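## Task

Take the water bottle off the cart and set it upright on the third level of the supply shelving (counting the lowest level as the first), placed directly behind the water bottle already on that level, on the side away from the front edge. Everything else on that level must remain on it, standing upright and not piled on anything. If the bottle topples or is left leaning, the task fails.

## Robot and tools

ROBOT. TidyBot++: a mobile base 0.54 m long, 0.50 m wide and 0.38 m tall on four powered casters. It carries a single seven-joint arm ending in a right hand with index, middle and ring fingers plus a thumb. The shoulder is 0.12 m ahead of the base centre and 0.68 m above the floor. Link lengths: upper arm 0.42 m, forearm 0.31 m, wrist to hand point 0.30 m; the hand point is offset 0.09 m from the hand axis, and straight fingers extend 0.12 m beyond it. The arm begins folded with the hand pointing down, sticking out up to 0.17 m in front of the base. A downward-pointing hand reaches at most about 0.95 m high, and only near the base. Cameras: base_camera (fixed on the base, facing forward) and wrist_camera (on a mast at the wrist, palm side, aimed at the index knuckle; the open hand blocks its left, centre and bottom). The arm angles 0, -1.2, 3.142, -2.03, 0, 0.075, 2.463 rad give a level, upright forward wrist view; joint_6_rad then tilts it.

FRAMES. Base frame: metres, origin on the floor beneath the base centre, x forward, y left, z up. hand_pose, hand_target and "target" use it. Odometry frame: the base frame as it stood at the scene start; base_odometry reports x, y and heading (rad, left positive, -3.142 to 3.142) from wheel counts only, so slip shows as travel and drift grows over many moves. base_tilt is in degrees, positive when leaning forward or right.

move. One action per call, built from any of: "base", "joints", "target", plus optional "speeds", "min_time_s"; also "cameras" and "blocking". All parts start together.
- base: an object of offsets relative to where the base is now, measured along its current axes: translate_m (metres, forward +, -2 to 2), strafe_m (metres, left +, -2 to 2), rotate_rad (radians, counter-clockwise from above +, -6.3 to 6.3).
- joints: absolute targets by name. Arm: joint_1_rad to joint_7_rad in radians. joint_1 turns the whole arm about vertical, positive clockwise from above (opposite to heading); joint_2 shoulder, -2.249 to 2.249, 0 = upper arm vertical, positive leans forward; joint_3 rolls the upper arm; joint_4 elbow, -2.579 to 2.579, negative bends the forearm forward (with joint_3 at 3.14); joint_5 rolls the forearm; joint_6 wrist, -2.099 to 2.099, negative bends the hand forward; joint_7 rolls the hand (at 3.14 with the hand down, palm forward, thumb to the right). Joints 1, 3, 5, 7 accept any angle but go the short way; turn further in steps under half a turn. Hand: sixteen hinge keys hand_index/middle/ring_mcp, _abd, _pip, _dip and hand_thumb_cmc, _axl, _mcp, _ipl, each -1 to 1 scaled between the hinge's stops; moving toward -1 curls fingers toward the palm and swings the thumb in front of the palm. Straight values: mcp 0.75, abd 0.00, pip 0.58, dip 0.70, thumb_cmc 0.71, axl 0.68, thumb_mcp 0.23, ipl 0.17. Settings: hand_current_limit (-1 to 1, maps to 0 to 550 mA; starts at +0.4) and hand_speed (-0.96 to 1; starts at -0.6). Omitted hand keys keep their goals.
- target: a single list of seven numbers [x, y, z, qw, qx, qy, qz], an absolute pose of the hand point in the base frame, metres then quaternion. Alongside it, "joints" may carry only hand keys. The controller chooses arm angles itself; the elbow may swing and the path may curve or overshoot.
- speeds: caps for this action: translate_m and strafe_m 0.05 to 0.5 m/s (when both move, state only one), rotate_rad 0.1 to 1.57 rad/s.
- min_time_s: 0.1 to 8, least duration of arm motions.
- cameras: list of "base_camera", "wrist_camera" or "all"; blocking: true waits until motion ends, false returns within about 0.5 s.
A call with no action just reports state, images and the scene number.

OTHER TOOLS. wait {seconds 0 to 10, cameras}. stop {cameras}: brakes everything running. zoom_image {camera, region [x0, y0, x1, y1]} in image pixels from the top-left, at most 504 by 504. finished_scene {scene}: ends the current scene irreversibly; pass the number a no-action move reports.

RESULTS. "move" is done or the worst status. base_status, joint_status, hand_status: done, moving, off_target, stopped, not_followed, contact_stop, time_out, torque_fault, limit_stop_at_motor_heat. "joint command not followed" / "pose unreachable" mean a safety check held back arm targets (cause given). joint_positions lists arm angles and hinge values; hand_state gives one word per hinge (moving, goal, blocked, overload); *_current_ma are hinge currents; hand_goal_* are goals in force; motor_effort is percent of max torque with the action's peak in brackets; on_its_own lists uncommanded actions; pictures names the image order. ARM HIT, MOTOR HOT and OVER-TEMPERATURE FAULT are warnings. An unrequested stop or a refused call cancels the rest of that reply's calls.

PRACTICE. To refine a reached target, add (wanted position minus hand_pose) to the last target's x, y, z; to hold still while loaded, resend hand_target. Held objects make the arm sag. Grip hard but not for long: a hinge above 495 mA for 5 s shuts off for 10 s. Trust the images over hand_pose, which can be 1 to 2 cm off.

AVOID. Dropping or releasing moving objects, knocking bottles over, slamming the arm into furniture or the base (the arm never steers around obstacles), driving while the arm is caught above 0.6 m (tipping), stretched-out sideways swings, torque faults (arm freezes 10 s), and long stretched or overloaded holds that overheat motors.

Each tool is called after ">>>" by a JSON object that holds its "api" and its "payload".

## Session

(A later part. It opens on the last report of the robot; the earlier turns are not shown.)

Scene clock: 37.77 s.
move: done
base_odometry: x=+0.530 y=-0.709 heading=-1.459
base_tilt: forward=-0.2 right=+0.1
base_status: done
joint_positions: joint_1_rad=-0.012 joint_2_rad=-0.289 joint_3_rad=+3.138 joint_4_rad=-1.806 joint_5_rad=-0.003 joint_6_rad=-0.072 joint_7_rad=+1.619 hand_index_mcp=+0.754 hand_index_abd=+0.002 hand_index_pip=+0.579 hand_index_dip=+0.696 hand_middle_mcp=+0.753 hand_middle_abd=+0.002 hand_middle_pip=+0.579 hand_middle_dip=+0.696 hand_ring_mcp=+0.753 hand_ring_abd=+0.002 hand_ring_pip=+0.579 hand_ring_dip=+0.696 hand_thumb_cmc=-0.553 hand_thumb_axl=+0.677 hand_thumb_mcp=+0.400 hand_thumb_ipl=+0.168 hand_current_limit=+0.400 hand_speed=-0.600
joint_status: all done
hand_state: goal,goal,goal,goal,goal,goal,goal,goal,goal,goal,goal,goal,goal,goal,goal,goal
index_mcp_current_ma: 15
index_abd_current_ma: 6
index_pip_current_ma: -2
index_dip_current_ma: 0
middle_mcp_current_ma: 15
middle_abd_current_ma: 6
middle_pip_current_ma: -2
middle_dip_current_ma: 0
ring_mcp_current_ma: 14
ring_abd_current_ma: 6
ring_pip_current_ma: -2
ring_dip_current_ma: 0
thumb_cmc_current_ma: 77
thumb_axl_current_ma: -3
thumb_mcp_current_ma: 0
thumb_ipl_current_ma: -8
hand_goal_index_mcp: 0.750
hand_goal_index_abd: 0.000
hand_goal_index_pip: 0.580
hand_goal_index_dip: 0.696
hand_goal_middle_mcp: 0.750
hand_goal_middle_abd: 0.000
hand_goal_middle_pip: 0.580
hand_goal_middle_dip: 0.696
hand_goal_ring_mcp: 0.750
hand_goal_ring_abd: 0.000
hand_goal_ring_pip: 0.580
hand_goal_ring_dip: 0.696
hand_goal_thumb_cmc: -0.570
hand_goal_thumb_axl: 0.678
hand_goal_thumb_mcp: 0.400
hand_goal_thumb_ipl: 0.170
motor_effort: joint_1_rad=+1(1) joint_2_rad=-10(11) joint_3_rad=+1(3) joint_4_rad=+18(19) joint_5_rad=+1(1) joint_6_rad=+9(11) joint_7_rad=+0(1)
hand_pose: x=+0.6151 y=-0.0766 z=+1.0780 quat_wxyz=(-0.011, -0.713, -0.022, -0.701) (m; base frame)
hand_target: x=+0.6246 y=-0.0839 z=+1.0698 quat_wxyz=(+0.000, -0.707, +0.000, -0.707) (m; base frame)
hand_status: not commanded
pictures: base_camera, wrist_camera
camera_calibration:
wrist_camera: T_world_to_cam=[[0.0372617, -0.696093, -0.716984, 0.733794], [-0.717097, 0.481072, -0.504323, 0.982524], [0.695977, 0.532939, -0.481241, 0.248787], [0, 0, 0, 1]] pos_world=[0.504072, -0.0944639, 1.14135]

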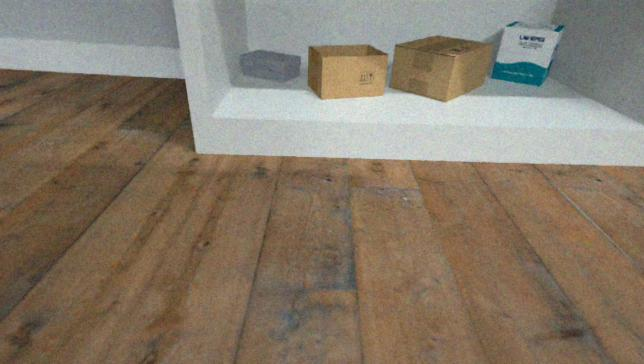

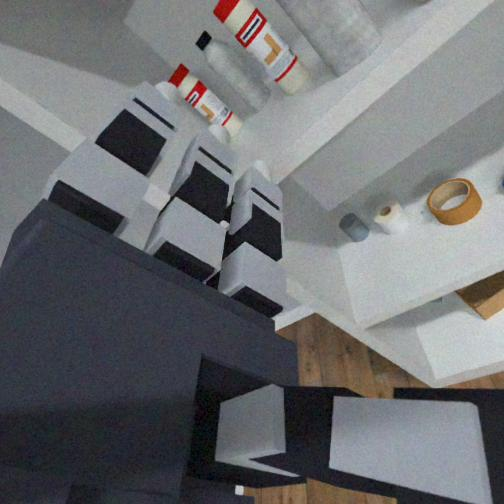

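>>> {"api": "move", "payload": {"base": {"strafe_m":-0.40}, "cameras": ["all"]}}

Scene clock: 40.37 s.
move: done
base_odometry: x=+0.132 y=-0.753 heading=-1.460
base_tilt: forward=-0.1 right=+0.2
base_status: done
joint_positions: joint_1_rad=-0.012 joint_2_rad=-0.289 joint_3_rad=+3.143 joint_4_rad=-1.806 joint_5_rad=-0.003 joint_6_rad=-0.070 joint_7_rad=+1.618 hand_index_mcp=+0.752 hand_index_abd=+0.002 hand_index_pip=+0.579 hand_index_dip=+0.696 hand_middle_mcp=+0.752 hand_middle_abd=+0.002 hand_middle_pip=+0.579 hand_middle_dip=+0.696 hand_ring_mcp=+0.752 hand_ring_abd=+0.002 hand_ring_pip=+0.579 hand_ring_dip=+0.696 hand_thumb_cmc=-0.553 hand_thumb_axl=+0.677 hand_thumb_mcp=+0.400 hand_thumb_ipl=+0.168 hand_current_limit=+0.400 hand_speed=-0.600
joint_status: not commanded
hand_state: goal,goal,goal,goal,goal,goal,goal,goal,goal,goal,goal,goal,goal,goal,goal,goal
index_mcp_current_ma: 8
index_abd_current_ma: 6
index_pip_current_ma: -2
index_dip_current_ma: 0
middle_mcp_current_ma: 8
middle_abd_current_ma: 6
middle_pip_current_ma: -2
middle_dip_current_ma: 0
ring_mcp_current_ma: 7
ring_abd_current_ma: 6
ring_pip_current_ma: -2
ring_dip_current_ma: 0
thumb_cmc_current_ma: 77
thumb_axl_current_ma: -3
thumb_mcp_current_ma: 0
thumb_ipl_current_ma: -8
hand_goal_index_mcp: 0.750
hand_goal_index_abd: 0.000
hand_goal_index_pip: 0.580
hand_goal_index_dip: 0.696
hand_goal_middle_mcp: 0.750
hand_goal_middle_abd: 0.000
hand_goal_middle_pip: 0.580
hand_goal_middle_dip: 0.696
hand_goal_ring_mcp: 0.750
hand_goal_ring_abd: 0.000
hand_goal_ring_pip: 0.580
hand_goal_ring_dip: 0.696
hand_goal_thumb_cmc: -0.570
hand_goal_thumb_axl: 0.678
hand_goal_thumb_mcp: 0.400
hand_goal_thumb_ipl: 0.170
motor_effort: joint_1_rad=+1(1) joint_2_rad=-9(10) joint_3_rad=+1(3) joint_4_rad=+18(18) joint_5_rad=+1(1) joint_6_rad=+9(10) joint_7_rad=+0(0)
hand_pose: x=+0.6148 y=-0.0796 z=+1.0783 quat_wxyz=(-0.012, -0.712, -0.019, -0.701) (m; base frame)
hand_target: x=+0.6246 y=-0.0839 z=+1.0698 quat_wxyz=(+0.000, -0.707, +0.000, -0.707) (m; base frame)
hand_status: not commanded
pictures: base_camera, wrist_camera
camera_calibration:
wrist_camera: T_world_to_cam=[[0.0348404, -0.694628, -0.718525, 0.735125], [-0.71386, 0.485865, -0.504321, 0.982392], [0.699421, 0.530497, -0.478939, 0.246021], [0, 0, 0, 1]] pos_world=[0.503606, -0.0971849, 1.14148]

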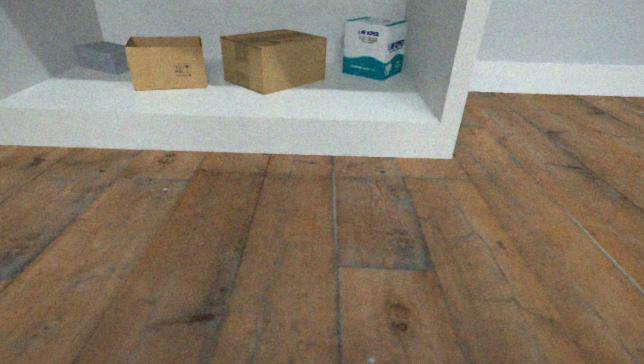

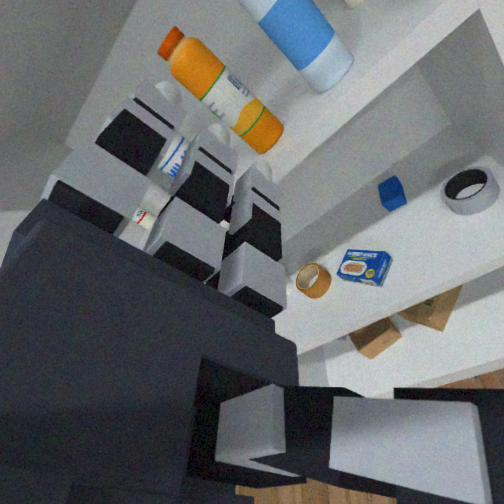

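>>> {"api": "zoom_image", "payload": {"camera": "wrist_camera", "region": [150, 0, 504, 250]}}

Scaled by 1.424.

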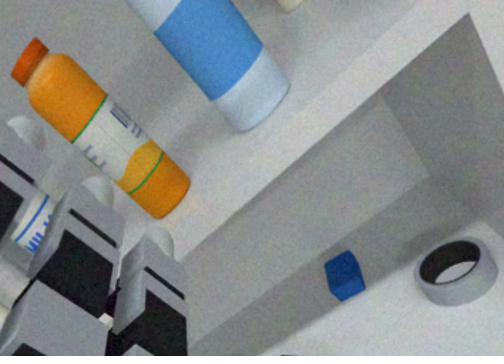

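>>> {"api": "move", "payload": {"base": {"strafe_m":-0.01}, "joints": {"joint_4_rad":-1.912,"joint_6_rad":0.092,"joint_7_rad":1.53}, "cameras": ["all"]}}

>>> {"api": "zoom_image", "payload": {"camera": "wrist_camera", "region": [150, 0, 504, 250]}}

Scene clock: 43.03 s.
move: done
base_odometry: x=+0.122 y=-0.754 heading=-1.460
base_tilt: forward=-0.1 right=+0.1
base_status: done
joint_positions: joint_1_rad=-0.012 joint_2_rad=-0.289 joint_3_rad=+3.144 joint_4_rad=-1.899 joint_5_rad=-0.003 joint_6_rad=+0.034 joint_7_rad=+1.577 hand_index_mcp=+0.752 hand_index_abd=+0.002 hand_index_pip=+0.579 hand_index_dip=+0.696 hand_middle_mcp=+0.752 hand_middle_abd=+0.002 hand_middle_pip=+0.579 hand_middle_dip=+0.696 hand_ring_mcp=+0.752 hand_ring_abd=+0.002 hand_ring_pip=+0.579 hand_ring_dip=+0.696 hand_thumb_cmc=-0.553 hand_thumb_axl=+0.677 hand_thumb_mcp=+0.400 hand_thumb_ipl=+0.168 hand_current_limit=+0.400 hand_speed=-0.600
joint_status: all done
hand_state: goal,goal,goal,goal,goal,goal,goal,goal,goal,goal,goal,goal,goal,goal,goal,goal
index_mcp_current_ma: 7
index_abd_current_ma: 6
index_pip_current_ma: -2
index_dip_current_ma: 0
middle_mcp_current_ma: 7
middle_abd_current_ma: 6
middle_pip_current_ma: -2
middle_dip_current_ma: 0
ring_mcp_current_ma: 7
ring_abd_current_ma: 6
ring_pip_current_ma: -2
ring_dip_current_ma: 0
thumb_cmc_current_ma: 77
thumb_axl_current_ma: -3
thumb_mcp_current_ma: 0
thumb_ipl_current_ma: -8
hand_goal_index_mcp: 0.750
hand_goal_index_abd: 0.000
hand_goal_index_pip: 0.580
hand_goal_index_dip: 0.696
hand_goal_middle_mcp: 0.750
hand_goal_middle_abd: 0.000
hand_goal_middle_pip: 0.580
hand_goal_middle_dip: 0.696
hand_goal_ring_mcp: 0.750
hand_goal_ring_abd: 0.000
hand_goal_ring_pip: 0.580
hand_goal_ring_dip: 0.696
hand_goal_thumb_cmc: -0.570
hand_goal_thumb_axl: 0.678
hand_goal_thumb_mcp: 0.400
hand_goal_thumb_ipl: 0.170
motor_effort: joint_1_rad=+1(1) joint_2_rad=-9(11) joint_3_rad=+0(2) joint_4_rad=+18(19) joint_5_rad=+1(1) joint_6_rad=+9(10) joint_7_rad=+0(1)
hand_pose: x=+0.6152 y=-0.0795 z=+1.0490 quat_wxyz=(+0.002, -0.709, -0.004, -0.705) (m; base frame)
hand_target: x=+0.6241 y=-0.0829 z=+1.0425 quat_wxyz=(+0.014, -0.701, +0.014, -0.713) (m; base frame)
hand_status: not commanded
pictures: base_camera, wrist_camera
camera_calibration:
wrist_camera: T_world_to_cam=[[0.0416029, -0.664524, -0.746108, 0.741317], [-0.70747, 0.507712, -0.491644, 0.952308], [0.705518, 0.548303, -0.449008, 0.197937], [0, 0, 0, 1]] pos_world=[0.50324, -0.0994051, 1.11017]

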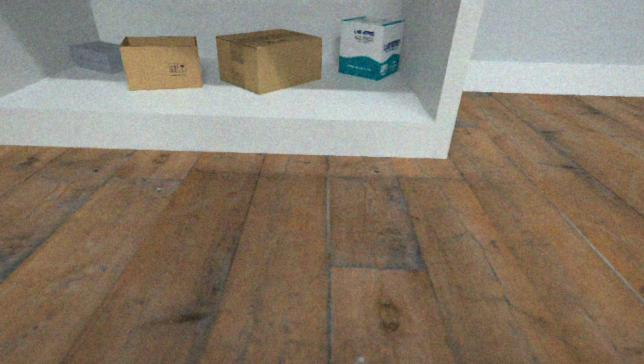

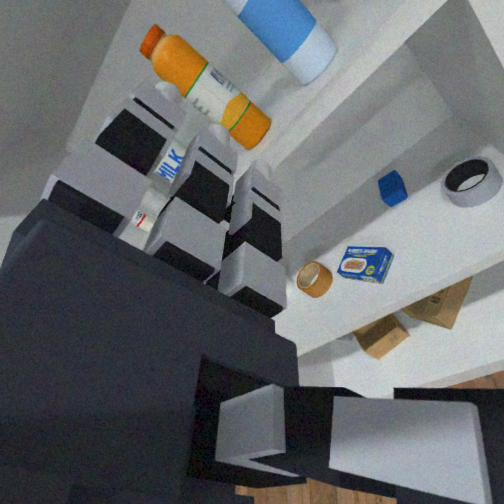

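Scaled by 1.424.

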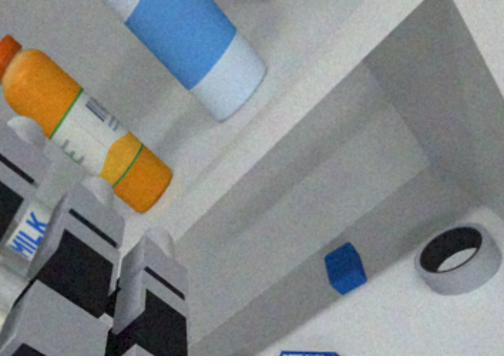

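>>> {"api": "move", "payload": {"base": {"translate_m":0.31}, "speeds": {"translate_m":0.15}, "cameras": ["all"]}}

>>> {"api": "move", "payload": {"base": {"strafe_m":0.045}, "speeds": {"strafe_m":0.06}, "cameras": ["wrist_camera"]}}

Scene clock: 46.20 s.
move: done
base_odometry: x=+0.156 y=-1.062 heading=-1.460
base_tilt: forward=-0.1 right=+0.1
base_status: done
joint_positions: joint_1_rad=-0.012 joint_2_rad=-0.286 joint_3_rad=+3.145 joint_4_rad=-1.899 joint_5_rad=-0.003 joint_6_rad=+0.037 joint_7_rad=+1.577 hand_index_mcp=+0.746 hand_index_abd=+0.002 hand_index_pip=+0.579 hand_index_dip=+0.696 hand_middle_mcp=+0.749 hand_middle_abd=+0.002 hand_middle_pip=+0.579 hand_middle_dip=+0.696 hand_ring_mcp=+0.751 hand_ring_abd=+0.002 hand_ring_pip=+0.579 hand_ring_dip=+0.696 hand_thumb_cmc=-0.553 hand_thumb_axl=+0.677 hand_thumb_mcp=+0.400 hand_thumb_ipl=+0.168 hand_current_limit=+0.400 hand_speed=-0.600
joint_status: not commanded
hand_state: goal,goal,goal,goal,goal,goal,goal,goal,goal,goal,goal,goal,goal,goal,goal,goal
index_mcp_current_ma: -16
index_abd_current_ma: 7
index_pip_current_ma: -2
index_dip_current_ma: 0
middle_mcp_current_ma: -5
middle_abd_current_ma: 6
middle_pip_current_ma: -2
middle_dip_current_ma: 0
ring_mcp_current_ma: 6
ring_abd_current_ma: 7
ring_pip_current_ma: -2
ring_dip_current_ma: 0
thumb_cmc_current_ma: 77
thumb_axl_current_ma: -3
thumb_mcp_current_ma: 0
thumb_ipl_current_ma: -8
hand_goal_index_mcp: 0.750
hand_goal_index_abd: 0.000
hand_goal_index_pip: 0.580
hand_goal_index_dip: 0.696
hand_goal_middle_mcp: 0.750
hand_goal_middle_abd: 0.000
hand_goal_middle_pip: 0.580
hand_goal_middle_dip: 0.696
hand_goal_ring_mcp: 0.750
hand_goal_ring_abd: 0.000
hand_goal_ring_pip: 0.580
hand_goal_ring_dip: 0.696
hand_goal_thumb_cmc: -0.570
hand_goal_thumb_axl: 0.678
hand_goal_thumb_mcp: 0.400
hand_goal_thumb_ipl: 0.170
motor_effort: joint_1_rad=+0(1) joint_2_rad=-9(12) joint_3_rad=+0(1) joint_4_rad=+18(19) joint_5_rad=+1(1) joint_6_rad=+9(10) joint_7_rad=+0(0)
hand_pose: x=+0.6163 y=-0.0796 z=+1.0482 quat_wxyz=(+0.002, -0.709, -0.004, -0.705) (m; base frame)
hand_target: x=+0.6241 y=-0.0829 z=+1.0425 quat_wxyz=(+0.014, -0.701, +0.014, -0.713) (m; base frame)
hand_status: not commanded
pictures: base_camera, wrist_camera
camera_calibration:
wrist_camera: T_world_to_cam=[[0.0411954, -0.664314, -0.746317, 0.741065], [-0.707527, 0.508015, -0.49125, 0.952365], [0.705484, 0.548277, -0.449093, 0.196964], [0, 0, 0, 1]] pos_world=[0.504341, -0.0995056, 1.10937]

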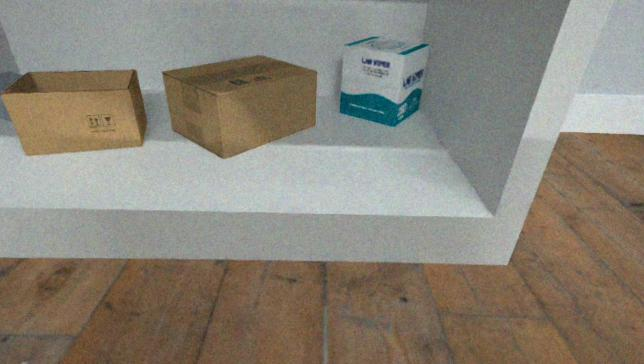

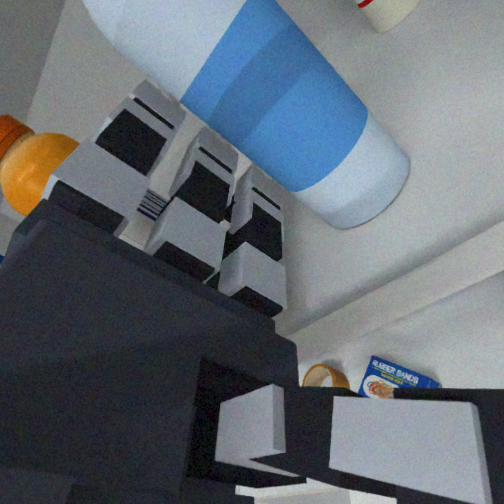

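Scene clock: 47.50 s.
move: done
base_odometry: x=+0.201 y=-1.057 heading=-1.461
base_tilt: forward=-0.2 right=+0.1
base_status: done
joint_positions: joint_1_rad=-0.011 joint_2_rad=-0.286 joint_3_rad=+3.146 joint_4_rad=-1.899 joint_5_rad=-0.003 joint_6_rad=+0.037 joint_7_rad=+1.577 hand_index_mcp=+0.745 hand_index_abd=+0.002 hand_index_pip=+0.579 hand_index_dip=+0.696 hand_middle_mcp=+0.747 hand_middle_abd=+0.002 hand_middle_pip=+0.579 hand_middle_dip=+0.696 hand_ring_mcp=+0.749 hand_ring_abd=+0.002 hand_ring_pip=+0.579 hand_ring_dip=+0.696 hand_thumb_cmc=-0.553 hand_thumb_axl=+0.677 hand_thumb_mcp=+0.400 hand_thumb_ipl=+0.168 hand_current_limit=+0.400 hand_speed=-0.600
joint_status: not commanded
hand_state: goal,goal,goal,goal,goal,goal,goal,goal,goal,goal,goal,goal,goal,goal,goal,goal
index_mcp_current_ma: -23
index_abd_current_ma: 7
index_pip_current_ma: -2
index_dip_current_ma: 0
middle_mcp_current_ma: -11
middle_abd_current_ma: 6
middle_pip_current_ma: -2
middle_dip_current_ma: 0
ring_mcp_current_ma: -2
ring_abd_current_ma: 7
ring_pip_current_ma: -2
ring_dip_current_ma: 0
thumb_cmc_current_ma: 77
thumb_axl_current_ma: -3
thumb_mcp_current_ma: 0
thumb_ipl_current_ma: -8
hand_goal_index_mcp: 0.750
hand_goal_index_abd: 0.000
hand_goal_index_pip: 0.580
hand_goal_index_dip: 0.696
hand_goal_middle_mcp: 0.750
hand_goal_middle_abd: 0.000
hand_goal_middle_pip: 0.580
hand_goal_middle_dip: 0.696
hand_goal_ring_mcp: 0.750
hand_goal_ring_abd: 0.000
hand_goal_ring_pip: 0.580
hand_goal_ring_dip: 0.696
hand_goal_thumb_cmc: -0.570
hand_goal_thumb_axl: 0.678
hand_goal_thumb_mcp: 0.400
hand_goal_thumb_ipl: 0.170
motor_effort: joint_1_rad=+0(2) joint_2_rad=-10(10) joint_3_rad=+0(3) joint_4_rad=+18(18) joint_5_rad=+1(1) joint_6_rad=+9(10) joint_7_rad=+0(0)
hand_pose: x=+0.6161 y=-0.0811 z=+1.0482 quat_wxyz=(+0.002, -0.709, -0.003, -0.705) (m; base frame)
hand_target: x=+0.6241 y=-0.0829 z=+1.0425 quat_wxyz=(+0.014, -0.701, +0.014, -0.713) (m; base frame)
hand_status: not commanded
pictures: wrist_camera
camera_calibration:
wrist_camera: T_world_to_cam=[[0.0396571, -0.663867, -0.746798, 0.741626], [-0.706221, 0.510106, -0.490962, 0.952085], [0.70688, 0.546875, -0.448608, 0.196378], [0, 0, 0, 1]] pos_world=[0.504156, -0.100717, 1.10938]

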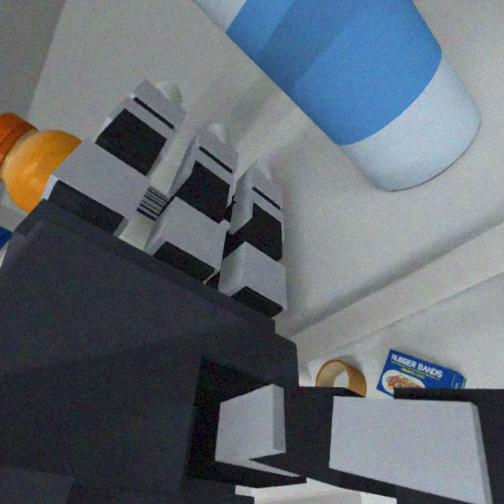

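>>> {"api": "move", "payload": {"base": {"strafe_m":-0.044}, "speeds": {"strafe_m":0.1}, "cameras": []}}

>>> {"api": "move", "payload": {"base": {"translate_m":0.073}, "speeds": {"translate_m":0.1}, "cameras": ["wrist_camera"]}}

Scene clock: 48.83 s.
move: done
base_odometry: x=+0.157 y=-1.062 heading=-1.460
base_tilt: forward=-0.2 right=+0.1
base_status: done
joint_positions: joint_1_rad=-0.011 joint_2_rad=-0.286 joint_3_rad=+3.143 joint_4_rad=-1.899 joint_5_rad=-0.003 joint_6_rad=+0.038 joint_7_rad=+1.577 hand_index_mcp=+0.748 hand_index_abd=+0.002 hand_index_pip=+0.579 hand_index_dip=+0.696 hand_middle_mcp=+0.748 hand_middle_abd=+0.002 hand_middle_pip=+0.579 hand_middle_dip=+0.696 hand_ring_mcp=+0.749 hand_ring_abd=+0.002 hand_ring_pip=+0.579 hand_ring_dip=+0.696 hand_thumb_cmc=-0.553 hand_thumb_axl=+0.677 hand_thumb_mcp=+0.400 hand_thumb_ipl=+0.168 hand_current_limit=+0.400 hand_speed=-0.600
joint_status: not commanded
hand_state: goal,goal,goal,goal,goal,goal,goal,goal,goal,goal,goal,goal,goal,goal,goal,goal
index_mcp_current_ma: -7
index_abd_current_ma: 7
index_pip_current_ma: -2
index_dip_current_ma: 0
middle_mcp_current_ma: -7
middle_abd_current_ma: 7
middle_pip_current_ma: -2
middle_dip_current_ma: 0
ring_mcp_current_ma: -2
ring_abd_current_ma: 7
ring_pip_current_ma: -2
ring_dip_current_ma: 0
thumb_cmc_current_ma: 77
thumb_axl_current_ma: -3
thumb_mcp_current_ma: 0
thumb_ipl_current_ma: -8
hand_goal_index_mcp: 0.750
hand_goal_index_abd: 0.000
hand_goal_index_pip: 0.580
hand_goal_index_dip: 0.696
hand_goal_middle_mcp: 0.750
hand_goal_middle_abd: 0.000
hand_goal_middle_pip: 0.580
hand_goal_middle_dip: 0.696
hand_goal_ring_mcp: 0.750
hand_goal_ring_abd: 0.000
hand_goal_ring_pip: 0.580
hand_goal_ring_dip: 0.696
hand_goal_thumb_cmc: -0.570
hand_goal_thumb_axl: 0.678
hand_goal_thumb_mcp: 0.400
hand_goal_thumb_ipl: 0.170
motor_effort: joint_1_rad=+0(1) joint_2_rad=-10(13) joint_3_rad=+0(2) joint_4_rad=+18(19) joint_5_rad=+1(1) joint_6_rad=+9(10) joint_7_rad=+0(0)
hand_pose: x=+0.6164 y=-0.0793 z=+1.0485 quat_wxyz=(+0.002, -0.708, -0.004, -0.706) (m; base frame)
hand_target: x=+0.6241 y=-0.0829 z=+1.0425 quat_wxyz=(+0.014, -0.701, +0.014, -0.713) (m; base frame)
hand_status: not commanded
pictures: none
No camera images: "cameras" was empty.

Scene clock: 50.13 s.
move: done
base_odometry: x=+0.165 y=-1.135 heading=-1.460
base_tilt: forward=-0.1 right=+0.1
base_status: done
joint_positions: joint_1_rad=-0.011 joint_2_rad=-0.283 joint_3_rad=+3.143 joint_4_rad=-1.899 joint_5_rad=-0.003 joint_6_rad=+0.039 joint_7_rad=+1.577 hand_index_mcp=+0.748 hand_index_abd=+0.002 hand_index_pip=+0.579 hand_index_dip=+0.696 hand_middle_mcp=+0.748 hand_middle_abd=+0.002 hand_middle_pip=+0.579 hand_middle_dip=+0.696 hand_ring_mcp=+0.749 hand_ring_abd=+0.002 hand_ring_pip=+0.579 hand_ring_dip=+0.696 hand_thumb_cmc=-0.553 hand_thumb_axl=+0.677 hand_thumb_mcp=+0.400 hand_thumb_ipl=+0.168 hand_current_limit=+0.400 hand_speed=-0.600
joint_status: not commanded
hand_state: goal,goal,goal,goal,goal,goal,goal,goal,goal,goal,goal,goal,goal,goal,goal,goal
index_mcp_current_ma: -7
index_abd_current_ma: 7
index_pip_current_ma: -2
index_dip_current_ma: 0
middle_mcp_current_ma: -6
middle_abd_current_ma: 7
middle_pip_current_ma: -2
middle_dip_current_ma: 0
ring_mcp_current_ma: -2
ring_abd_current_ma: 7
ring_pip_current_ma: -2
ring_dip_current_ma: 0
thumb_cmc_current_ma: 77
thumb_axl_current_ma: -3
thumb_mcp_current_ma: 0
thumb_ipl_current_ma: -8
hand_goal_index_mcp: 0.750
hand_goal_index_abd: 0.000
hand_goal_index_pip: 0.580
hand_goal_index_dip: 0.696
hand_goal_middle_mcp: 0.750
hand_goal_middle_abd: 0.000
hand_goal_middle_pip: 0.580
hand_goal_middle_dip: 0.696
hand_goal_ring_mcp: 0.750
hand_goal_ring_abd: 0.000
hand_goal_ring_pip: 0.580
hand_goal_ring_dip: 0.696
hand_goal_thumb_cmc: -0.570
hand_goal_thumb_axl: 0.678
hand_goal_thumb_mcp: 0.400
hand_goal_thumb_ipl: 0.170
motor_effort: joint_1_rad=+0(1) joint_2_rad=-10(12) joint_3_rad=+1(1) joint_4_rad=+18(18) joint_5_rad=+1(1) joint_6_rad=+9(10) joint_7_rad=+0(0)
hand_pose: x=+0.6177 y=-0.0793 z=+1.0469 quat_wxyz=(+0.002, -0.710, -0.004, -0.705) (m; base frame)
hand_target: x=+0.6241 y=-0.0829 z=+1.0425 quat_wxyz=(+0.014, -0.701, +0.014, -0.713) (m; base frame)
hand_status: not commanded
pictures: wrist_camera
camera_calibration:
wrist_camera: T_world_to_cam=[[0.039954, -0.664341, -0.746361, 0.741045], [-0.708722, 0.507702, -0.489848, 0.951814], [0.704355, 0.548534, -0.450549, 0.197385], [0, 0, 0, 1]] pos_world=[0.505935, -0.0992037, 1.10826]

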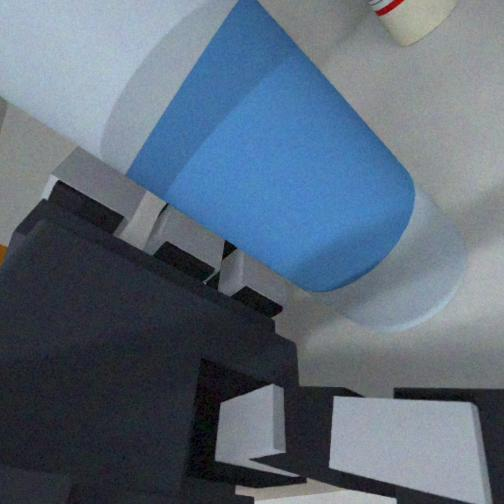

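>>> {"api": "move", "payload": {"joints": {"hand_index_mcp":0.1,"hand_middle_mcp":0.1,"hand_ring_mcp":0.1,"hand_index_pip":-0.45,"hand_middle_pip":-0.45,"hand_ring_pip":-0.45,"hand_index_dip":0.0,"hand_middle_dip":0.0,"hand_ring_dip":0.0,"hand_thumb_mcp":-0.3,"hand_thumb_ipl":-0.4,"hand_speed":-0.75}, "cameras": ["wrist_camera"]}}

Scene clock: 52.10 s.
move: off_target
base_odometry: x=+0.165 y=-1.135 heading=-1.460
base_tilt: forward=-0.1 right=+0.1
base_status: not commanded
joint_positions: joint_1_rad=-0.011 joint_2_rad=-0.283 joint_3_rad=+3.144 joint_4_rad=-1.906 joint_5_rad=-0.003 joint_6_rad=+0.048 joint_7_rad=+1.574 hand_index_mcp=+0.167 hand_index_abd=+0.002 hand_index_pip=-0.146 hand_index_dip=+0.016 hand_middle_mcp=+0.139 hand_middle_abd=+0.005 hand_middle_pip=-0.333 hand_middle_dip=+0.014 hand_ring_mcp=+0.119 hand_ring_abd=+0.003 hand_ring_pip=-0.328 hand_ring_dip=+0.015 hand_thumb_cmc=-0.555 hand_thumb_axl=+0.680 hand_thumb_mcp=+0.000 hand_thumb_ipl=-0.355 hand_current_limit=+0.400 hand_speed=-0.750
joint_status: hand_index_mcp off_target (ended at +0.167, target +0.100); hand_index_pip off_target (ended at -0.146, target -0.450); hand_middle_mcp off_target (ended at +0.139, target +0.100); hand_middle_pip off_target (ended at -0.333, target -0.450); hand_ring_pip off_target (ended at -0.328, target -0.450); hand_thumb_mcp off_target (ended at +0.000, target -0.300); hand_thumb_ipl off_target (ended at -0.355, target -0.400); the others done
hand_state: blocked,goal,blocked,goal,blocked,goal,blocked,goal,goal,goal,blocked,goal,goal,goal,blocked,blocked
index_mcp_current_ma: 330
index_abd_current_ma: 7
index_pip_current_ma: 385
index_dip_current_ma: 70
middle_mcp_current_ma: 186
middle_abd_current_ma: 18
middle_pip_current_ma: 385
middle_dip_current_ma: 59
ring_mcp_current_ma: 89
ring_abd_current_ma: 11
ring_pip_current_ma: 385
ring_dip_current_ma: 66
thumb_cmc_current_ma: 68
thumb_axl_current_ma: 8
thumb_mcp_current_ma: 385
thumb_ipl_current_ma: 277
hand_goal_index_mcp: 0.100
hand_goal_index_abd: 0.000
hand_goal_index_pip: -0.450
hand_goal_index_dip: 0.000
hand_goal_middle_mcp: 0.100
hand_goal_middle_abd: 0.000
hand_goal_middle_pip: -0.450
hand_goal_middle_dip: 0.000
hand_goal_ring_mcp: 0.100
hand_goal_ring_abd: 0.000
hand_goal_ring_pip: -0.450
hand_goal_ring_dip: 0.000
hand_goal_thumb_cmc: -0.570
hand_goal_thumb_axl: 0.678
hand_goal_thumb_mcp: -0.300
hand_goal_thumb_ipl: -0.400
motor_effort: joint_1_rad=+1(2) joint_2_rad=-11(12) joint_3_rad=+0(1) joint_4_rad=+18(19) joint_5_rad=+2(2) joint_6_rad=+10(10) joint_7_rad=+0(1)
hand_pose: x=+0.6177 y=-0.0795 z=+1.0452 quat_wxyz=(+0.003, -0.709, -0.003, -0.705) (m; base frame)
hand_target: x=+0.6241 y=-0.0829 z=+1.0425 quat_wxyz=(+0.014, -0.701, +0.014, -0.713) (m; base frame)
hand_status: not commanded
pictures: wrist_camera
camera_calibration:
wrist_camera: T_world_to_cam=[[0.0411303, -0.662408, -0.748013, 0.740882], [-0.707521, 0.509304, -0.489921, 0.950543], [0.705494, 0.549386, -0.44772, 0.193219], [0, 0, 0, 1]] pos_world=[0.505741, -0.0995008, 1.10639]

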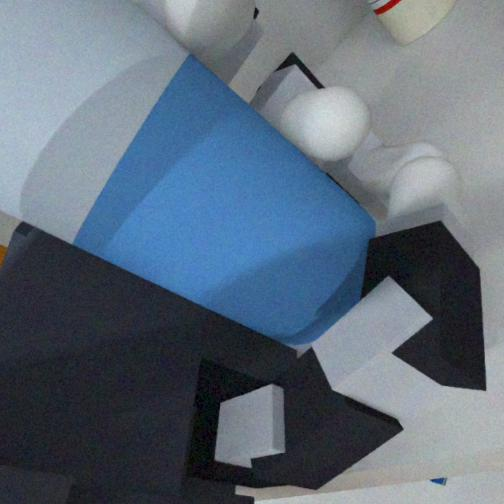

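>>> {"api": "move", "payload": {"joints": {"joint_4_rad":-1.80,"joint_6_rad":-0.01}, "min_time_s": 1.5, "cameras": ["wrist_camera"]}}

Scene clock: 54.23 s.
move: done
base_odometry: x=+0.165 y=-1.135 heading=-1.460
base_tilt: forward=-0.1 right=+0.1
base_status: not commanded
joint_positions: joint_1_rad=-0.011 joint_2_rad=-0.277 joint_3_rad=+3.144 joint_4_rad=-1.854 joint_5_rad=-0.003 joint_6_rad=+0.037 joint_7_rad=+1.570 hand_index_mcp=+0.167 hand_index_abd=+0.002 hand_index_pip=-0.146 hand_index_dip=+0.016 hand_middle_mcp=+0.139 hand_middle_abd=+0.006 hand_middle_pip=-0.339 hand_middle_dip=+0.015 hand_ring_mcp=+0.120 hand_ring_abd=+0.006 hand_ring_pip=-0.328 hand_ring_dip=+0.016 hand_thumb_cmc=-0.555 hand_thumb_axl=+0.680 hand_thumb_mcp=+0.000 hand_thumb_ipl=-0.355 hand_current_limit=+0.400 hand_speed=-0.750
joint_status: all done
hand_state: blocked,goal,blocked,goal,blocked,goal,blocked,goal,goal,goal,blocked,goal,goal,goal,blocked,blocked
index_mcp_current_ma: 330
index_abd_current_ma: 7
index_pip_current_ma: 385
index_dip_current_ma: 70
middle_mcp_current_ma: 186
middle_abd_current_ma: 23
middle_pip_current_ma: 385
middle_dip_current_ma: 67
ring_mcp_current_ma: 91
ring_abd_current_ma: 22
ring_pip_current_ma: 385
ring_dip_current_ma: 71
thumb_cmc_current_ma: 68
thumb_axl_current_ma: 8
thumb_mcp_current_ma: 385
thumb_ipl_current_ma: 277
hand_goal_index_mcp: 0.100
hand_goal_index_abd: 0.000
hand_goal_index_pip: -0.450
hand_goal_index_dip: 0.000
hand_goal_middle_mcp: 0.100
hand_goal_middle_abd: 0.000
hand_goal_middle_pip: -0.450
hand_goal_middle_dip: 0.000
hand_goal_ring_mcp: 0.100
hand_goal_ring_abd: 0.000
hand_goal_ring_pip: -0.450
hand_goal_ring_dip: 0.000
hand_goal_thumb_cmc: -0.570
hand_goal_thumb_axl: 0.678
hand_goal_thumb_mcp: -0.300
hand_goal_thumb_ipl: -0.400
motor_effort: joint_1_rad=+0(1) joint_2_rad=-13(14) joint_3_rad=+0(1) joint_4_rad=+22(23) joint_5_rad=+2(3) joint_6_rad=+13(14) joint_7_rad=+1(2)
hand_pose: x=+0.6210 y=-0.0793 z=+1.0707 quat_wxyz=(+0.005, -0.696, -0.002, -0.718) (m; base frame)
hand_target: x=+0.6250 y=-0.0829 z=+1.0807 quat_wxyz=(+0.015, -0.698, +0.014, -0.716) (m; base frame)
hand_status: not commanded
pictures: wrist_camera
camera_calibration:
wrist_camera: T_world_to_cam=[[0.0677678, -0.658979, -0.749102, 0.744712], [-0.689763, 0.511542, -0.512398, 0.978545], [0.720857, 0.551427, -0.419873, 0.162984], [0, 0, 0, 1]] pos_world=[0.507008, -0.0996916, 1.1277]

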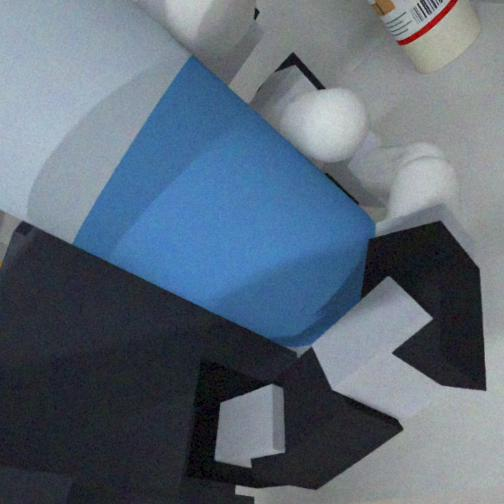

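>>> {"api": "move", "payload": {"base": {"translate_m":-0.5}, "speeds": {"translate_m":0.25}, "cameras": ["wrist_camera"]}}

>>> {"api": "move", "payload": {"base": {"rotate_rad":-1.68}, "speeds": {"rotate_rad":0.8}, "cameras": ["all"]}}

Scene clock: 57.57 s.
move: done
base_odometry: x=+0.111 y=-0.638 heading=-1.460
base_tilt: forward=-0.2 right=+0.2
base_status: done
joint_positions: joint_1_rad=-0.011 joint_2_rad=-0.260 joint_3_rad=+3.144 joint_4_rad=-1.853 joint_5_rad=-0.003 joint_6_rad=+0.034 joint_7_rad=+1.570 hand_index_mcp=+0.168 hand_index_abd=+0.002 hand_index_pip=-0.147 hand_index_dip=+0.016 hand_middle_mcp=+0.139 hand_middle_abd=+0.006 hand_middle_pip=-0.341 hand_middle_dip=+0.017 hand_ring_mcp=+0.120 hand_ring_abd=+0.007 hand_ring_pip=-0.329 hand_ring_dip=+0.017 hand_thumb_cmc=-0.555 hand_thumb_axl=+0.680 hand_thumb_mcp=+0.000 hand_thumb_ipl=-0.356 hand_current_limit=+0.400 hand_speed=-0.750
joint_status: not commanded
hand_state: blocked,goal,blocked,goal,blocked,goal,blocked,goal,goal,goal,blocked,goal,goal,goal,blocked,blocked
index_mcp_current_ma: 335
index_abd_current_ma: 8
index_pip_current_ma: 385
index_dip_current_ma: 70
middle_mcp_current_ma: 186
middle_abd_current_ma: 23
middle_pip_current_ma: 385
middle_dip_current_ma: 72
ring_mcp_current_ma: 92
ring_abd_current_ma: 24
ring_pip_current_ma: 385
ring_dip_current_ma: 74
thumb_cmc_current_ma: 68
thumb_axl_current_ma: 8
thumb_mcp_current_ma: 385
thumb_ipl_current_ma: 274
hand_goal_index_mcp: 0.100
hand_goal_index_abd: 0.000
hand_goal_index_pip: -0.450
hand_goal_index_dip: 0.000
hand_goal_middle_mcp: 0.100
hand_goal_middle_abd: 0.000
hand_goal_middle_pip: -0.450
hand_goal_middle_dip: 0.000
hand_goal_ring_mcp: 0.100
hand_goal_ring_abd: 0.000
hand_goal_ring_pip: -0.450
hand_goal_ring_dip: 0.000
hand_goal_thumb_cmc: -0.570
hand_goal_thumb_axl: 0.678
hand_goal_thumb_mcp: -0.300
hand_goal_thumb_ipl: -0.400
motor_effort: joint_1_rad=+0(2) joint_2_rad=-14(19) joint_3_rad=+0(2) joint_4_rad=+22(23) joint_5_rad=+2(3) joint_6_rad=+13(14) joint_7_rad=+2(2)
hand_pose: x=+0.6277 y=-0.0792 z=+1.0620 quat_wxyz=(+0.005, -0.703, -0.002, -0.711) (m; base frame)
hand_target: x=+0.6250 y=-0.0829 z=+1.0807 quat_wxyz=(+0.015, -0.698, +0.014, -0.716) (m; base frame)
hand_status: not commanded
pictures: wrist_camera
camera_calibration:
wrist_camera: T_world_to_cam=[[0.0538932, -0.658937, -0.750265, 0.7479], [-0.699238, 0.511484, -0.49945, 0.970823], [0.712855, 0.551531, -0.433188, 0.173606], [0, 0, 0, 1]] pos_world=[0.514773, -0.0994909, 1.12121]

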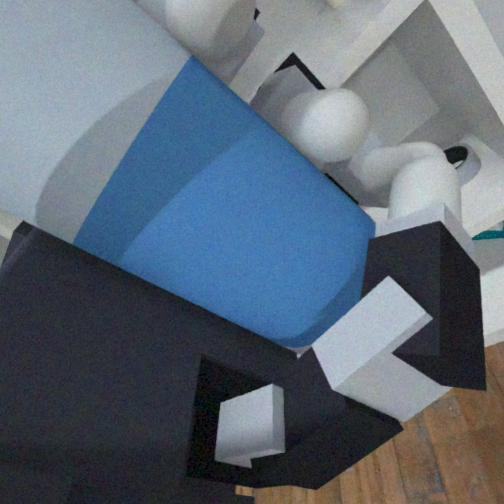

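Scene clock: 60.47 s.
move: done
base_odometry: x=+0.111 y=-0.638 heading=-3.139
base_tilt: forward=-0.1 right=+0.1
base_status: done
joint_positions: joint_1_rad=-0.010 joint_2_rad=-0.260 joint_3_rad=+3.146 joint_4_rad=-1.853 joint_5_rad=-0.003 joint_6_rad=+0.034 joint_7_rad=+1.570 hand_index_mcp=+0.168 hand_index_abd=+0.002 hand_index_pip=-0.148 hand_index_dip=+0.016 hand_middle_mcp=+0.139 hand_middle_abd=+0.006 hand_middle_pip=-0.341 hand_middle_dip=+0.017 hand_ring_mcp=+0.120 hand_ring_abd=+0.007 hand_ring_pip=-0.329 hand_ring_dip=+0.017 hand_thumb_cmc=-0.555 hand_thumb_axl=+0.680 hand_thumb_mcp=+0.000 hand_thumb_ipl=-0.356 hand_current_limit=+0.400 hand_speed=-0.750
joint_status: not commanded
hand_state: blocked,goal,blocked,goal,blocked,goal,blocked,goal,goal,goal,blocked,goal,goal,goal,blocked,blocked
index_mcp_current_ma: 335
index_abd_current_ma: 8
index_pip_current_ma: 385
index_dip_current_ma: 70
middle_mcp_current_ma: 186
middle_abd_current_ma: 23
middle_pip_current_ma: 385
middle_dip_current_ma: 72
ring_mcp_current_ma: 92
ring_abd_current_ma: 24
ring_pip_current_ma: 385
ring_dip_current_ma: 74
thumb_cmc_current_ma: 68
thumb_axl_current_ma: 8
thumb_mcp_current_ma: 385
thumb_ipl_current_ma: 273
hand_goal_index_mcp: 0.100
hand_goal_index_abd: 0.000
hand_goal_index_pip: -0.450
hand_goal_index_dip: 0.000
hand_goal_middle_mcp: 0.100
hand_goal_middle_abd: 0.000
hand_goal_middle_pip: -0.450
hand_goal_middle_dip: 0.000
hand_goal_ring_mcp: 0.100
hand_goal_ring_abd: 0.000
hand_goal_ring_pip: -0.450
hand_goal_ring_dip: 0.000
hand_goal_thumb_cmc: -0.570
hand_goal_thumb_axl: 0.678
hand_goal_thumb_mcp: -0.300
hand_goal_thumb_ipl: -0.400
motor_effort: joint_1_rad=+0(3) joint_2_rad=-14(15) joint_3_rad=+0(4) joint_4_rad=+22(23) joint_5_rad=+2(3) joint_6_rad=+13(13) joint_7_rad=+1(2)
hand_pose: x=+0.6275 y=-0.0808 z=+1.0620 quat_wxyz=(+0.004, -0.703, +0.000, -0.711) (m; base frame)
hand_target: x=+0.6250 y=-0.0829 z=+1.0807 quat_wxyz=(+0.015, -0.698, +0.014, -0.716) (m; base frame)
hand_status: not commanded
pictures: base_camera, wrist_camera
camera_calibration:
wrist_camera: T_world_to_cam=[[0.0519133, -0.658707, -0.750606, 0.748329], [-0.697928, 0.513665, -0.499045, 0.97046], [0.714284, 0.549776, -0.433064, 0.173423], [0, 0, 0, 1]] pos_world=[0.514589, -0.100905, 1.12111]

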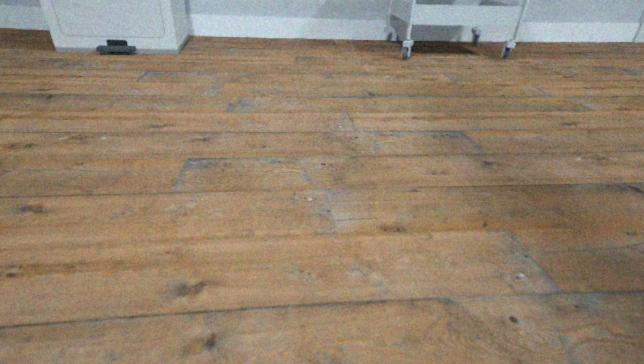

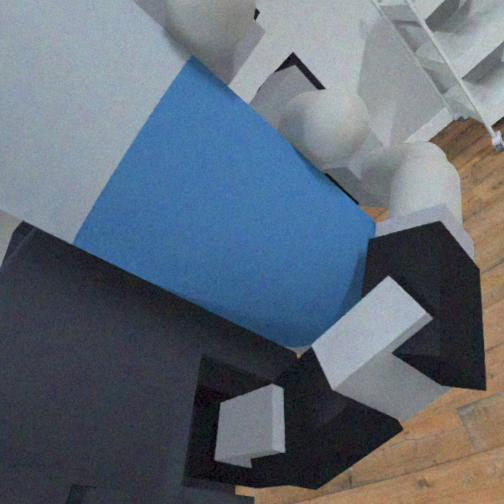

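>>> {"api": "move", "payload": {"base": {"translate_m":0.65,"strafe_m":-0.35}, "cameras": ["all"]}}

>>> {"api": "zoom_image", "payload": {"camera": "wrist_camera", "region": [254, 0, 504, 250]}}

Scene clock: 63.83 s.
move: done
base_odometry: x=-0.540 y=-0.289 heading=-3.140
base_tilt: forward=-0.1 right=+0.1
base_status: done
joint_positions: joint_1_rad=-0.010 joint_2_rad=-0.258 joint_3_rad=+3.144 joint_4_rad=-1.851 joint_5_rad=-0.003 joint_6_rad=+0.032 joint_7_rad=+1.570 hand_index_mcp=+0.168 hand_index_abd=+0.002 hand_index_pip=-0.148 hand_index_dip=+0.016 hand_middle_mcp=+0.139 hand_middle_abd=+0.006 hand_middle_pip=-0.341 hand_middle_dip=+0.017 hand_ring_mcp=+0.120 hand_ring_abd=+0.007 hand_ring_pip=-0.329 hand_ring_dip=+0.017 hand_thumb_cmc=-0.555 hand_thumb_axl=+0.680 hand_thumb_mcp=+0.000 hand_thumb_ipl=-0.356 hand_current_limit=+0.400 hand_speed=-0.750
joint_status: not commanded
hand_state: blocked,goal,blocked,goal,blocked,goal,blocked,goal,goal,goal,blocked,goal,goal,goal,blocked,blocked
index_mcp_current_ma: 335
index_abd_current_ma: 8
index_pip_current_ma: 385
index_dip_current_ma: 70
middle_mcp_current_ma: 186
middle_abd_current_ma: 23
middle_pip_current_ma: 385
middle_dip_current_ma: 73
ring_mcp_current_ma: 92
ring_abd_current_ma: 25
ring_pip_current_ma: 385
ring_dip_current_ma: 74
thumb_cmc_current_ma: 68
thumb_axl_current_ma: 8
thumb_mcp_current_ma: 385
thumb_ipl_current_ma: 273
hand_goal_index_mcp: 0.100
hand_goal_index_abd: 0.000
hand_goal_index_pip: -0.450
hand_goal_index_dip: 0.000
hand_goal_middle_mcp: 0.100
hand_goal_middle_abd: 0.000
hand_goal_middle_pip: -0.450
hand_goal_middle_dip: 0.000
hand_goal_ring_mcp: 0.100
hand_goal_ring_abd: 0.000
hand_goal_ring_pip: -0.450
hand_goal_ring_dip: 0.000
hand_goal_thumb_cmc: -0.570
hand_goal_thumb_axl: 0.678
hand_goal_thumb_mcp: -0.300
hand_goal_thumb_ipl: -0.400
motor_effort: joint_1_rad=+0(2) joint_2_rad=-14(19) joint_3_rad=+0(2) joint_4_rad=+22(24) joint_5_rad=+2(3) joint_6_rad=+13(14) joint_7_rad=+1(2)
hand_pose: x=+0.6282 y=-0.0800 z=+1.0613 quat_wxyz=(+0.004, -0.704, -0.001, -0.710) (m; base frame)
hand_target: x=+0.6250 y=-0.0829 z=+1.0807 quat_wxyz=(+0.015, -0.698, +0.014, -0.716) (m; base frame)
hand_status: not commanded
pictures: base_camera, wrist_camera
camera_calibration:
wrist_camera: T_world_to_cam=[[0.0511607, -0.658788, -0.750587, 0.748802], [-0.699664, 0.512657, -0.497648, 0.969669], [0.712638, 0.550619, -0.434702, 0.175062], [0, 0, 0, 1]] pos_world=[0.515378, -0.100198, 1.12069]

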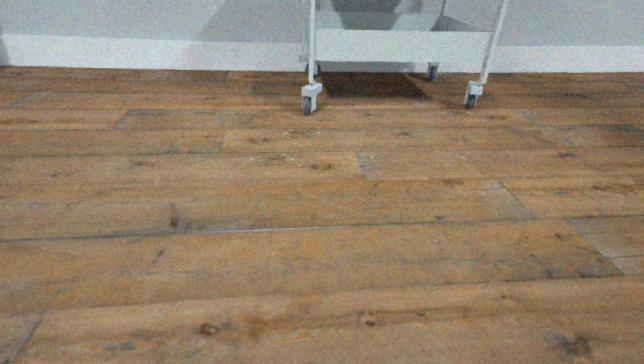

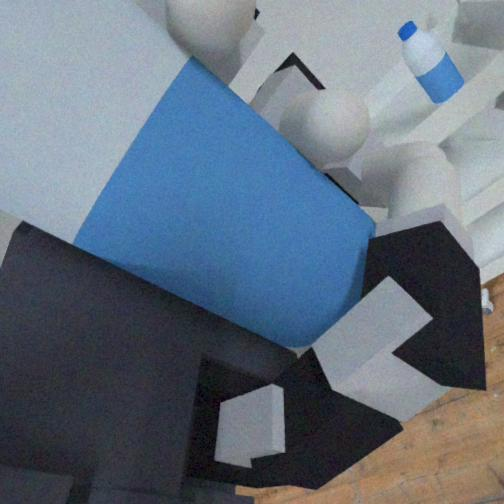

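Scaled by 2.016.

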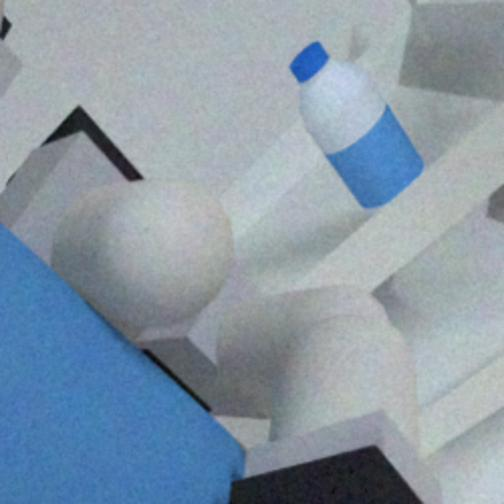

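>>> {"api": "zoom_image", "payload": {"camera": "wrist_camera", "region": [364, 0, 504, 140]}}

Scaled by 3.600.

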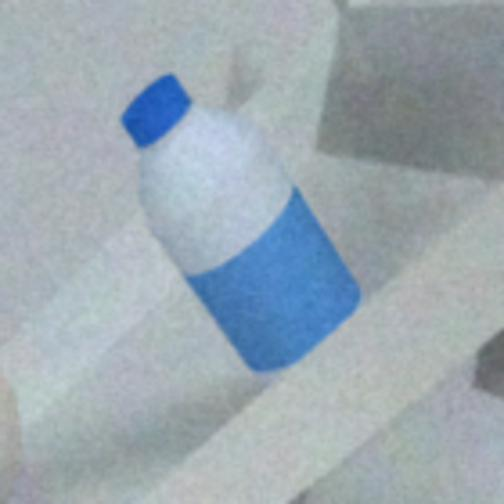

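>>> {"api": "move", "payload": {"base": {"translate_m":-0.62,"strafe_m":0.1}}}

>>> {"api": "move", "payload": {"base": {"rotate_rad":1.70}, "speeds": {"rotate_rad":1.0}, "cameras": ["all"]}}

Scene clock: 68.67 s.
move: done
base_odometry: x=+0.080 y=-0.388 heading=-3.140
base_tilt: forward=-0.2 right=+0.1
base_status: done
joint_positions: joint_1_rad=-0.010 joint_2_rad=-0.256 joint_3_rad=+3.144 joint_4_rad=-1.851 joint_5_rad=-0.003 joint_6_rad=+0.032 joint_7_rad=+1.569 hand_index_mcp=+0.168 hand_index_abd=+0.002 hand_index_pip=-0.148 hand_index_dip=+0.016 hand_middle_mcp=+0.139 hand_middle_abd=+0.006 hand_middle_pip=-0.341 hand_middle_dip=+0.017 hand_ring_mcp=+0.120 hand_ring_abd=+0.007 hand_ring_pip=-0.329 hand_ring_dip=+0.017 hand_thumb_cmc=-0.555 hand_thumb_axl=+0.680 hand_thumb_mcp=+0.000 hand_thumb_ipl=-0.356 hand_current_limit=+0.400 hand_speed=-0.750
joint_status: not commanded
hand_state: blocked,goal,blocked,goal,blocked,goal,blocked,goal,goal,goal,blocked,goal,goal,goal,blocked,blocked
index_mcp_current_ma: 336
index_abd_current_ma: 8
index_pip_current_ma: 385
index_dip_current_ma: 70
middle_mcp_current_ma: 186
middle_abd_current_ma: 23
middle_pip_current_ma: 385
middle_dip_current_ma: 73
ring_mcp_current_ma: 92
ring_abd_current_ma: 25
ring_pip_current_ma: 385
ring_dip_current_ma: 74
thumb_cmc_current_ma: 68
thumb_axl_current_ma: 8
thumb_mcp_current_ma: 385
thumb_ipl_current_ma: 273
hand_goal_index_mcp: 0.100
hand_goal_index_abd: 0.000
hand_goal_index_pip: -0.450
hand_goal_index_dip: 0.000
hand_goal_middle_mcp: 0.100
hand_goal_middle_abd: 0.000
hand_goal_middle_pip: -0.450
hand_goal_middle_dip: 0.000
hand_goal_ring_mcp: 0.100
hand_goal_ring_abd: 0.000
hand_goal_ring_pip: -0.450
hand_goal_ring_dip: 0.000
hand_goal_thumb_cmc: -0.570
hand_goal_thumb_axl: 0.678
hand_goal_thumb_mcp: -0.300
hand_goal_thumb_ipl: -0.400
motor_effort: joint_1_rad=+1(2) joint_2_rad=-14(17) joint_3_rad=+0(2) joint_4_rad=+22(23) joint_5_rad=+2(3) joint_6_rad=+13(14) joint_7_rad=+1(2)
hand_pose: x=+0.6289 y=-0.0799 z=+1.0604 quat_wxyz=(+0.004, -0.704, -0.001, -0.710) (m; base frame)
hand_target: x=+0.6250 y=-0.0829 z=+1.0807 quat_wxyz=(+0.015, -0.698, +0.014, -0.716) (m; base frame)
hand_status: not commanded
pictures: none

Scene clock: 71.30 s.
move: done
base_odometry: x=+0.080 y=-0.388 heading=-1.441
base_tilt: forward=-0.1 right=+0.1
base_status: done
joint_positions: joint_1_rad=-0.010 joint_2_rad=-0.256 joint_3_rad=+3.140 joint_4_rad=-1.851 joint_5_rad=-0.003 joint_6_rad=+0.032 joint_7_rad=+1.569 hand_index_mcp=+0.168 hand_index_abd=+0.002 hand_index_pip=-0.148 hand_index_dip=+0.016 hand_middle_mcp=+0.139 hand_middle_abd=+0.006 hand_middle_pip=-0.341 hand_middle_dip=+0.017 hand_ring_mcp=+0.120 hand_ring_abd=+0.007 hand_ring_pip=-0.329 hand_ring_dip=+0.017 hand_thumb_cmc=-0.555 hand_thumb_axl=+0.680 hand_thumb_mcp=+0.000 hand_thumb_ipl=-0.356 hand_current_limit=+0.400 hand_speed=-0.750
joint_status: not commanded
hand_state: blocked,goal,blocked,goal,blocked,goal,blocked,goal,goal,goal,blocked,goal,goal,goal,blocked,blocked
index_mcp_current_ma: 336
index_abd_current_ma: 8
index_pip_current_ma: 385
index_dip_current_ma: 70
middle_mcp_current_ma: 186
middle_abd_current_ma: 23
middle_pip_current_ma: 385
middle_dip_current_ma: 74
ring_mcp_current_ma: 92
ring_abd_current_ma: 25
ring_pip_current_ma: 385
ring_dip_current_ma: 75
thumb_cmc_current_ma: 68
thumb_axl_current_ma: 8
thumb_mcp_current_ma: 385
thumb_ipl_current_ma: 273
hand_goal_index_mcp: 0.100
hand_goal_index_abd: 0.000
hand_goal_index_pip: -0.450
hand_goal_index_dip: 0.000
hand_goal_middle_mcp: 0.100
hand_goal_middle_abd: 0.000
hand_goal_middle_pip: -0.450
hand_goal_middle_dip: 0.000
hand_goal_ring_mcp: 0.100
hand_goal_ring_abd: 0.000
hand_goal_ring_pip: -0.450
hand_goal_ring_dip: 0.000
hand_goal_thumb_cmc: -0.570
hand_goal_thumb_axl: 0.678
hand_goal_thumb_mcp: -0.300
hand_goal_thumb_ipl: -0.400
motor_effort: joint_1_rad=+1(2) joint_2_rad=-14(15) joint_3_rad=+0(3) joint_4_rad=+22(23) joint_5_rad=+2(3) joint_6_rad=+13(13) joint_7_rad=+1(2)
hand_pose: x=+0.6291 y=-0.0778 z=+1.0604 quat_wxyz=(+0.005, -0.704, -0.002, -0.710) (m; base frame)
hand_target: x=+0.6250 y=-0.0829 z=+1.0807 quat_wxyz=(+0.015, -0.698, +0.014, -0.716) (m; base frame)
hand_status: not commanded
pictures: base_camera, wrist_camera
camera_calibration:
wrist_camera: T_world_to_cam=[[0.0517928, -0.659286, -0.750106, 0.748632], [-0.702563, 0.509753, -0.496545, 0.969108], [0.709734, 0.552714, -0.436789, 0.177015], [0, 0, 0, 1]] pos_world=[0.516453, -0.0982814, 1.12008]

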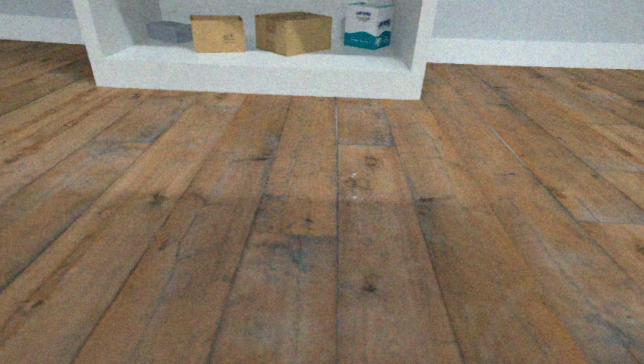

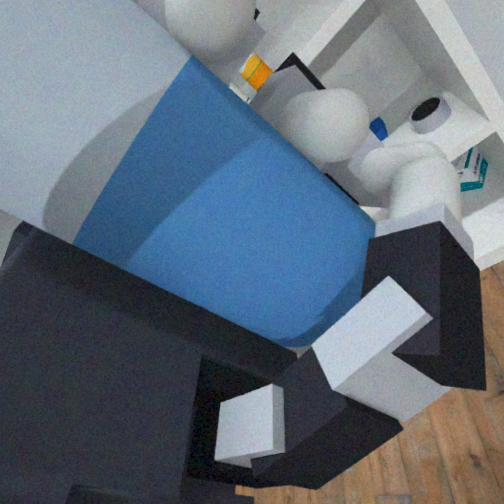

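>>> {"api": "move", "payload": {"base": {"translate_m":0.5,"strafe_m":-0.134}, "joints": {"joint_4_rad":-1.72,"joint_6_rad":-0.06}, "cameras": ["all"]}}

Scene clock: 74.17 s.
move: done
base_odometry: x=+0.012 y=-0.902 heading=-1.440
base_tilt: forward=-0.1 right=+0.1
base_status: done
joint_positions: joint_1_rad=-0.010 joint_2_rad=-0.252 joint_3_rad=+3.140 joint_4_rad=-1.768 joint_5_rad=-0.003 joint_6_rad=-0.016 joint_7_rad=+1.569 hand_index_mcp=+0.168 hand_index_abd=+0.002 hand_index_pip=-0.148 hand_index_dip=+0.016 hand_middle_mcp=+0.139 hand_middle_abd=+0.006 hand_middle_pip=-0.341 hand_middle_dip=+0.017 hand_ring_mcp=+0.120 hand_ring_abd=+0.007 hand_ring_pip=-0.329 hand_ring_dip=+0.017 hand_thumb_cmc=-0.555 hand_thumb_axl=+0.680 hand_thumb_mcp=+0.000 hand_thumb_ipl=-0.356 hand_current_limit=+0.400 hand_speed=-0.750
joint_status: all done
hand_state: blocked,goal,blocked,goal,blocked,goal,blocked,goal,goal,goal,blocked,goal,goal,goal,blocked,blocked
index_mcp_current_ma: 336
index_abd_current_ma: 9
index_pip_current_ma: 385
index_dip_current_ma: 70
middle_mcp_current_ma: 186
middle_abd_current_ma: 23
middle_pip_current_ma: 385
middle_dip_current_ma: 74
ring_mcp_current_ma: 92
ring_abd_current_ma: 25
ring_pip_current_ma: 385
ring_dip_current_ma: 75
thumb_cmc_current_ma: 68
thumb_axl_current_ma: 8
thumb_mcp_current_ma: 385
thumb_ipl_current_ma: 273
hand_goal_index_mcp: 0.100
hand_goal_index_abd: 0.000
hand_goal_index_pip: -0.450
hand_goal_index_dip: 0.000
hand_goal_middle_mcp: 0.100
hand_goal_middle_abd: 0.000
hand_goal_middle_pip: -0.450
hand_goal_middle_dip: 0.000
hand_goal_ring_mcp: 0.100
hand_goal_ring_abd: 0.000
hand_goal_ring_pip: -0.450
hand_goal_ring_dip: 0.000
hand_goal_thumb_cmc: -0.570
hand_goal_thumb_axl: 0.678
hand_goal_thumb_mcp: -0.300
hand_goal_thumb_ipl: -0.400
motor_effort: joint_1_rad=+0(1) joint_2_rad=-14(18) joint_3_rad=+0(2) joint_4_rad=+22(24) joint_5_rad=+2(3) joint_6_rad=+13(14) joint_7_rad=+1(2)
hand_pose: x=+0.6312 y=-0.0778 z=+1.0952 quat_wxyz=(+0.005, -0.693, -0.002, -0.721) (m; base frame)
hand_target: x=+0.6235 y=-0.0829 z=+1.1149 quat_wxyz=(+0.015, -0.687, +0.014, -0.726) (m; base frame)
hand_status: not commanded
pictures: base_camera, wrist_camera
camera_calibration:
wrist_camera: T_world_to_cam=[[0.0755617, -0.658938, -0.748392, 0.75778], [-0.686581, 0.5099, -0.518274, 1.00154], [0.723116, 0.552993, -0.413886, 0.157191], [0, 0, 0, 1]] pos_world=[0.51671, -0.0982799, 1.15125]

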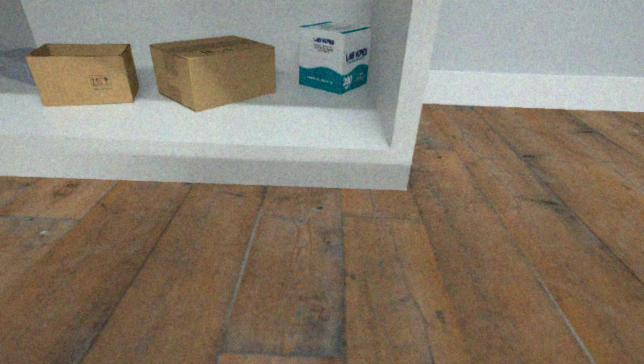

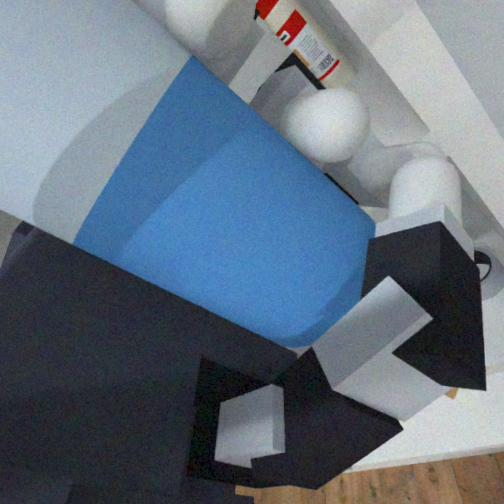

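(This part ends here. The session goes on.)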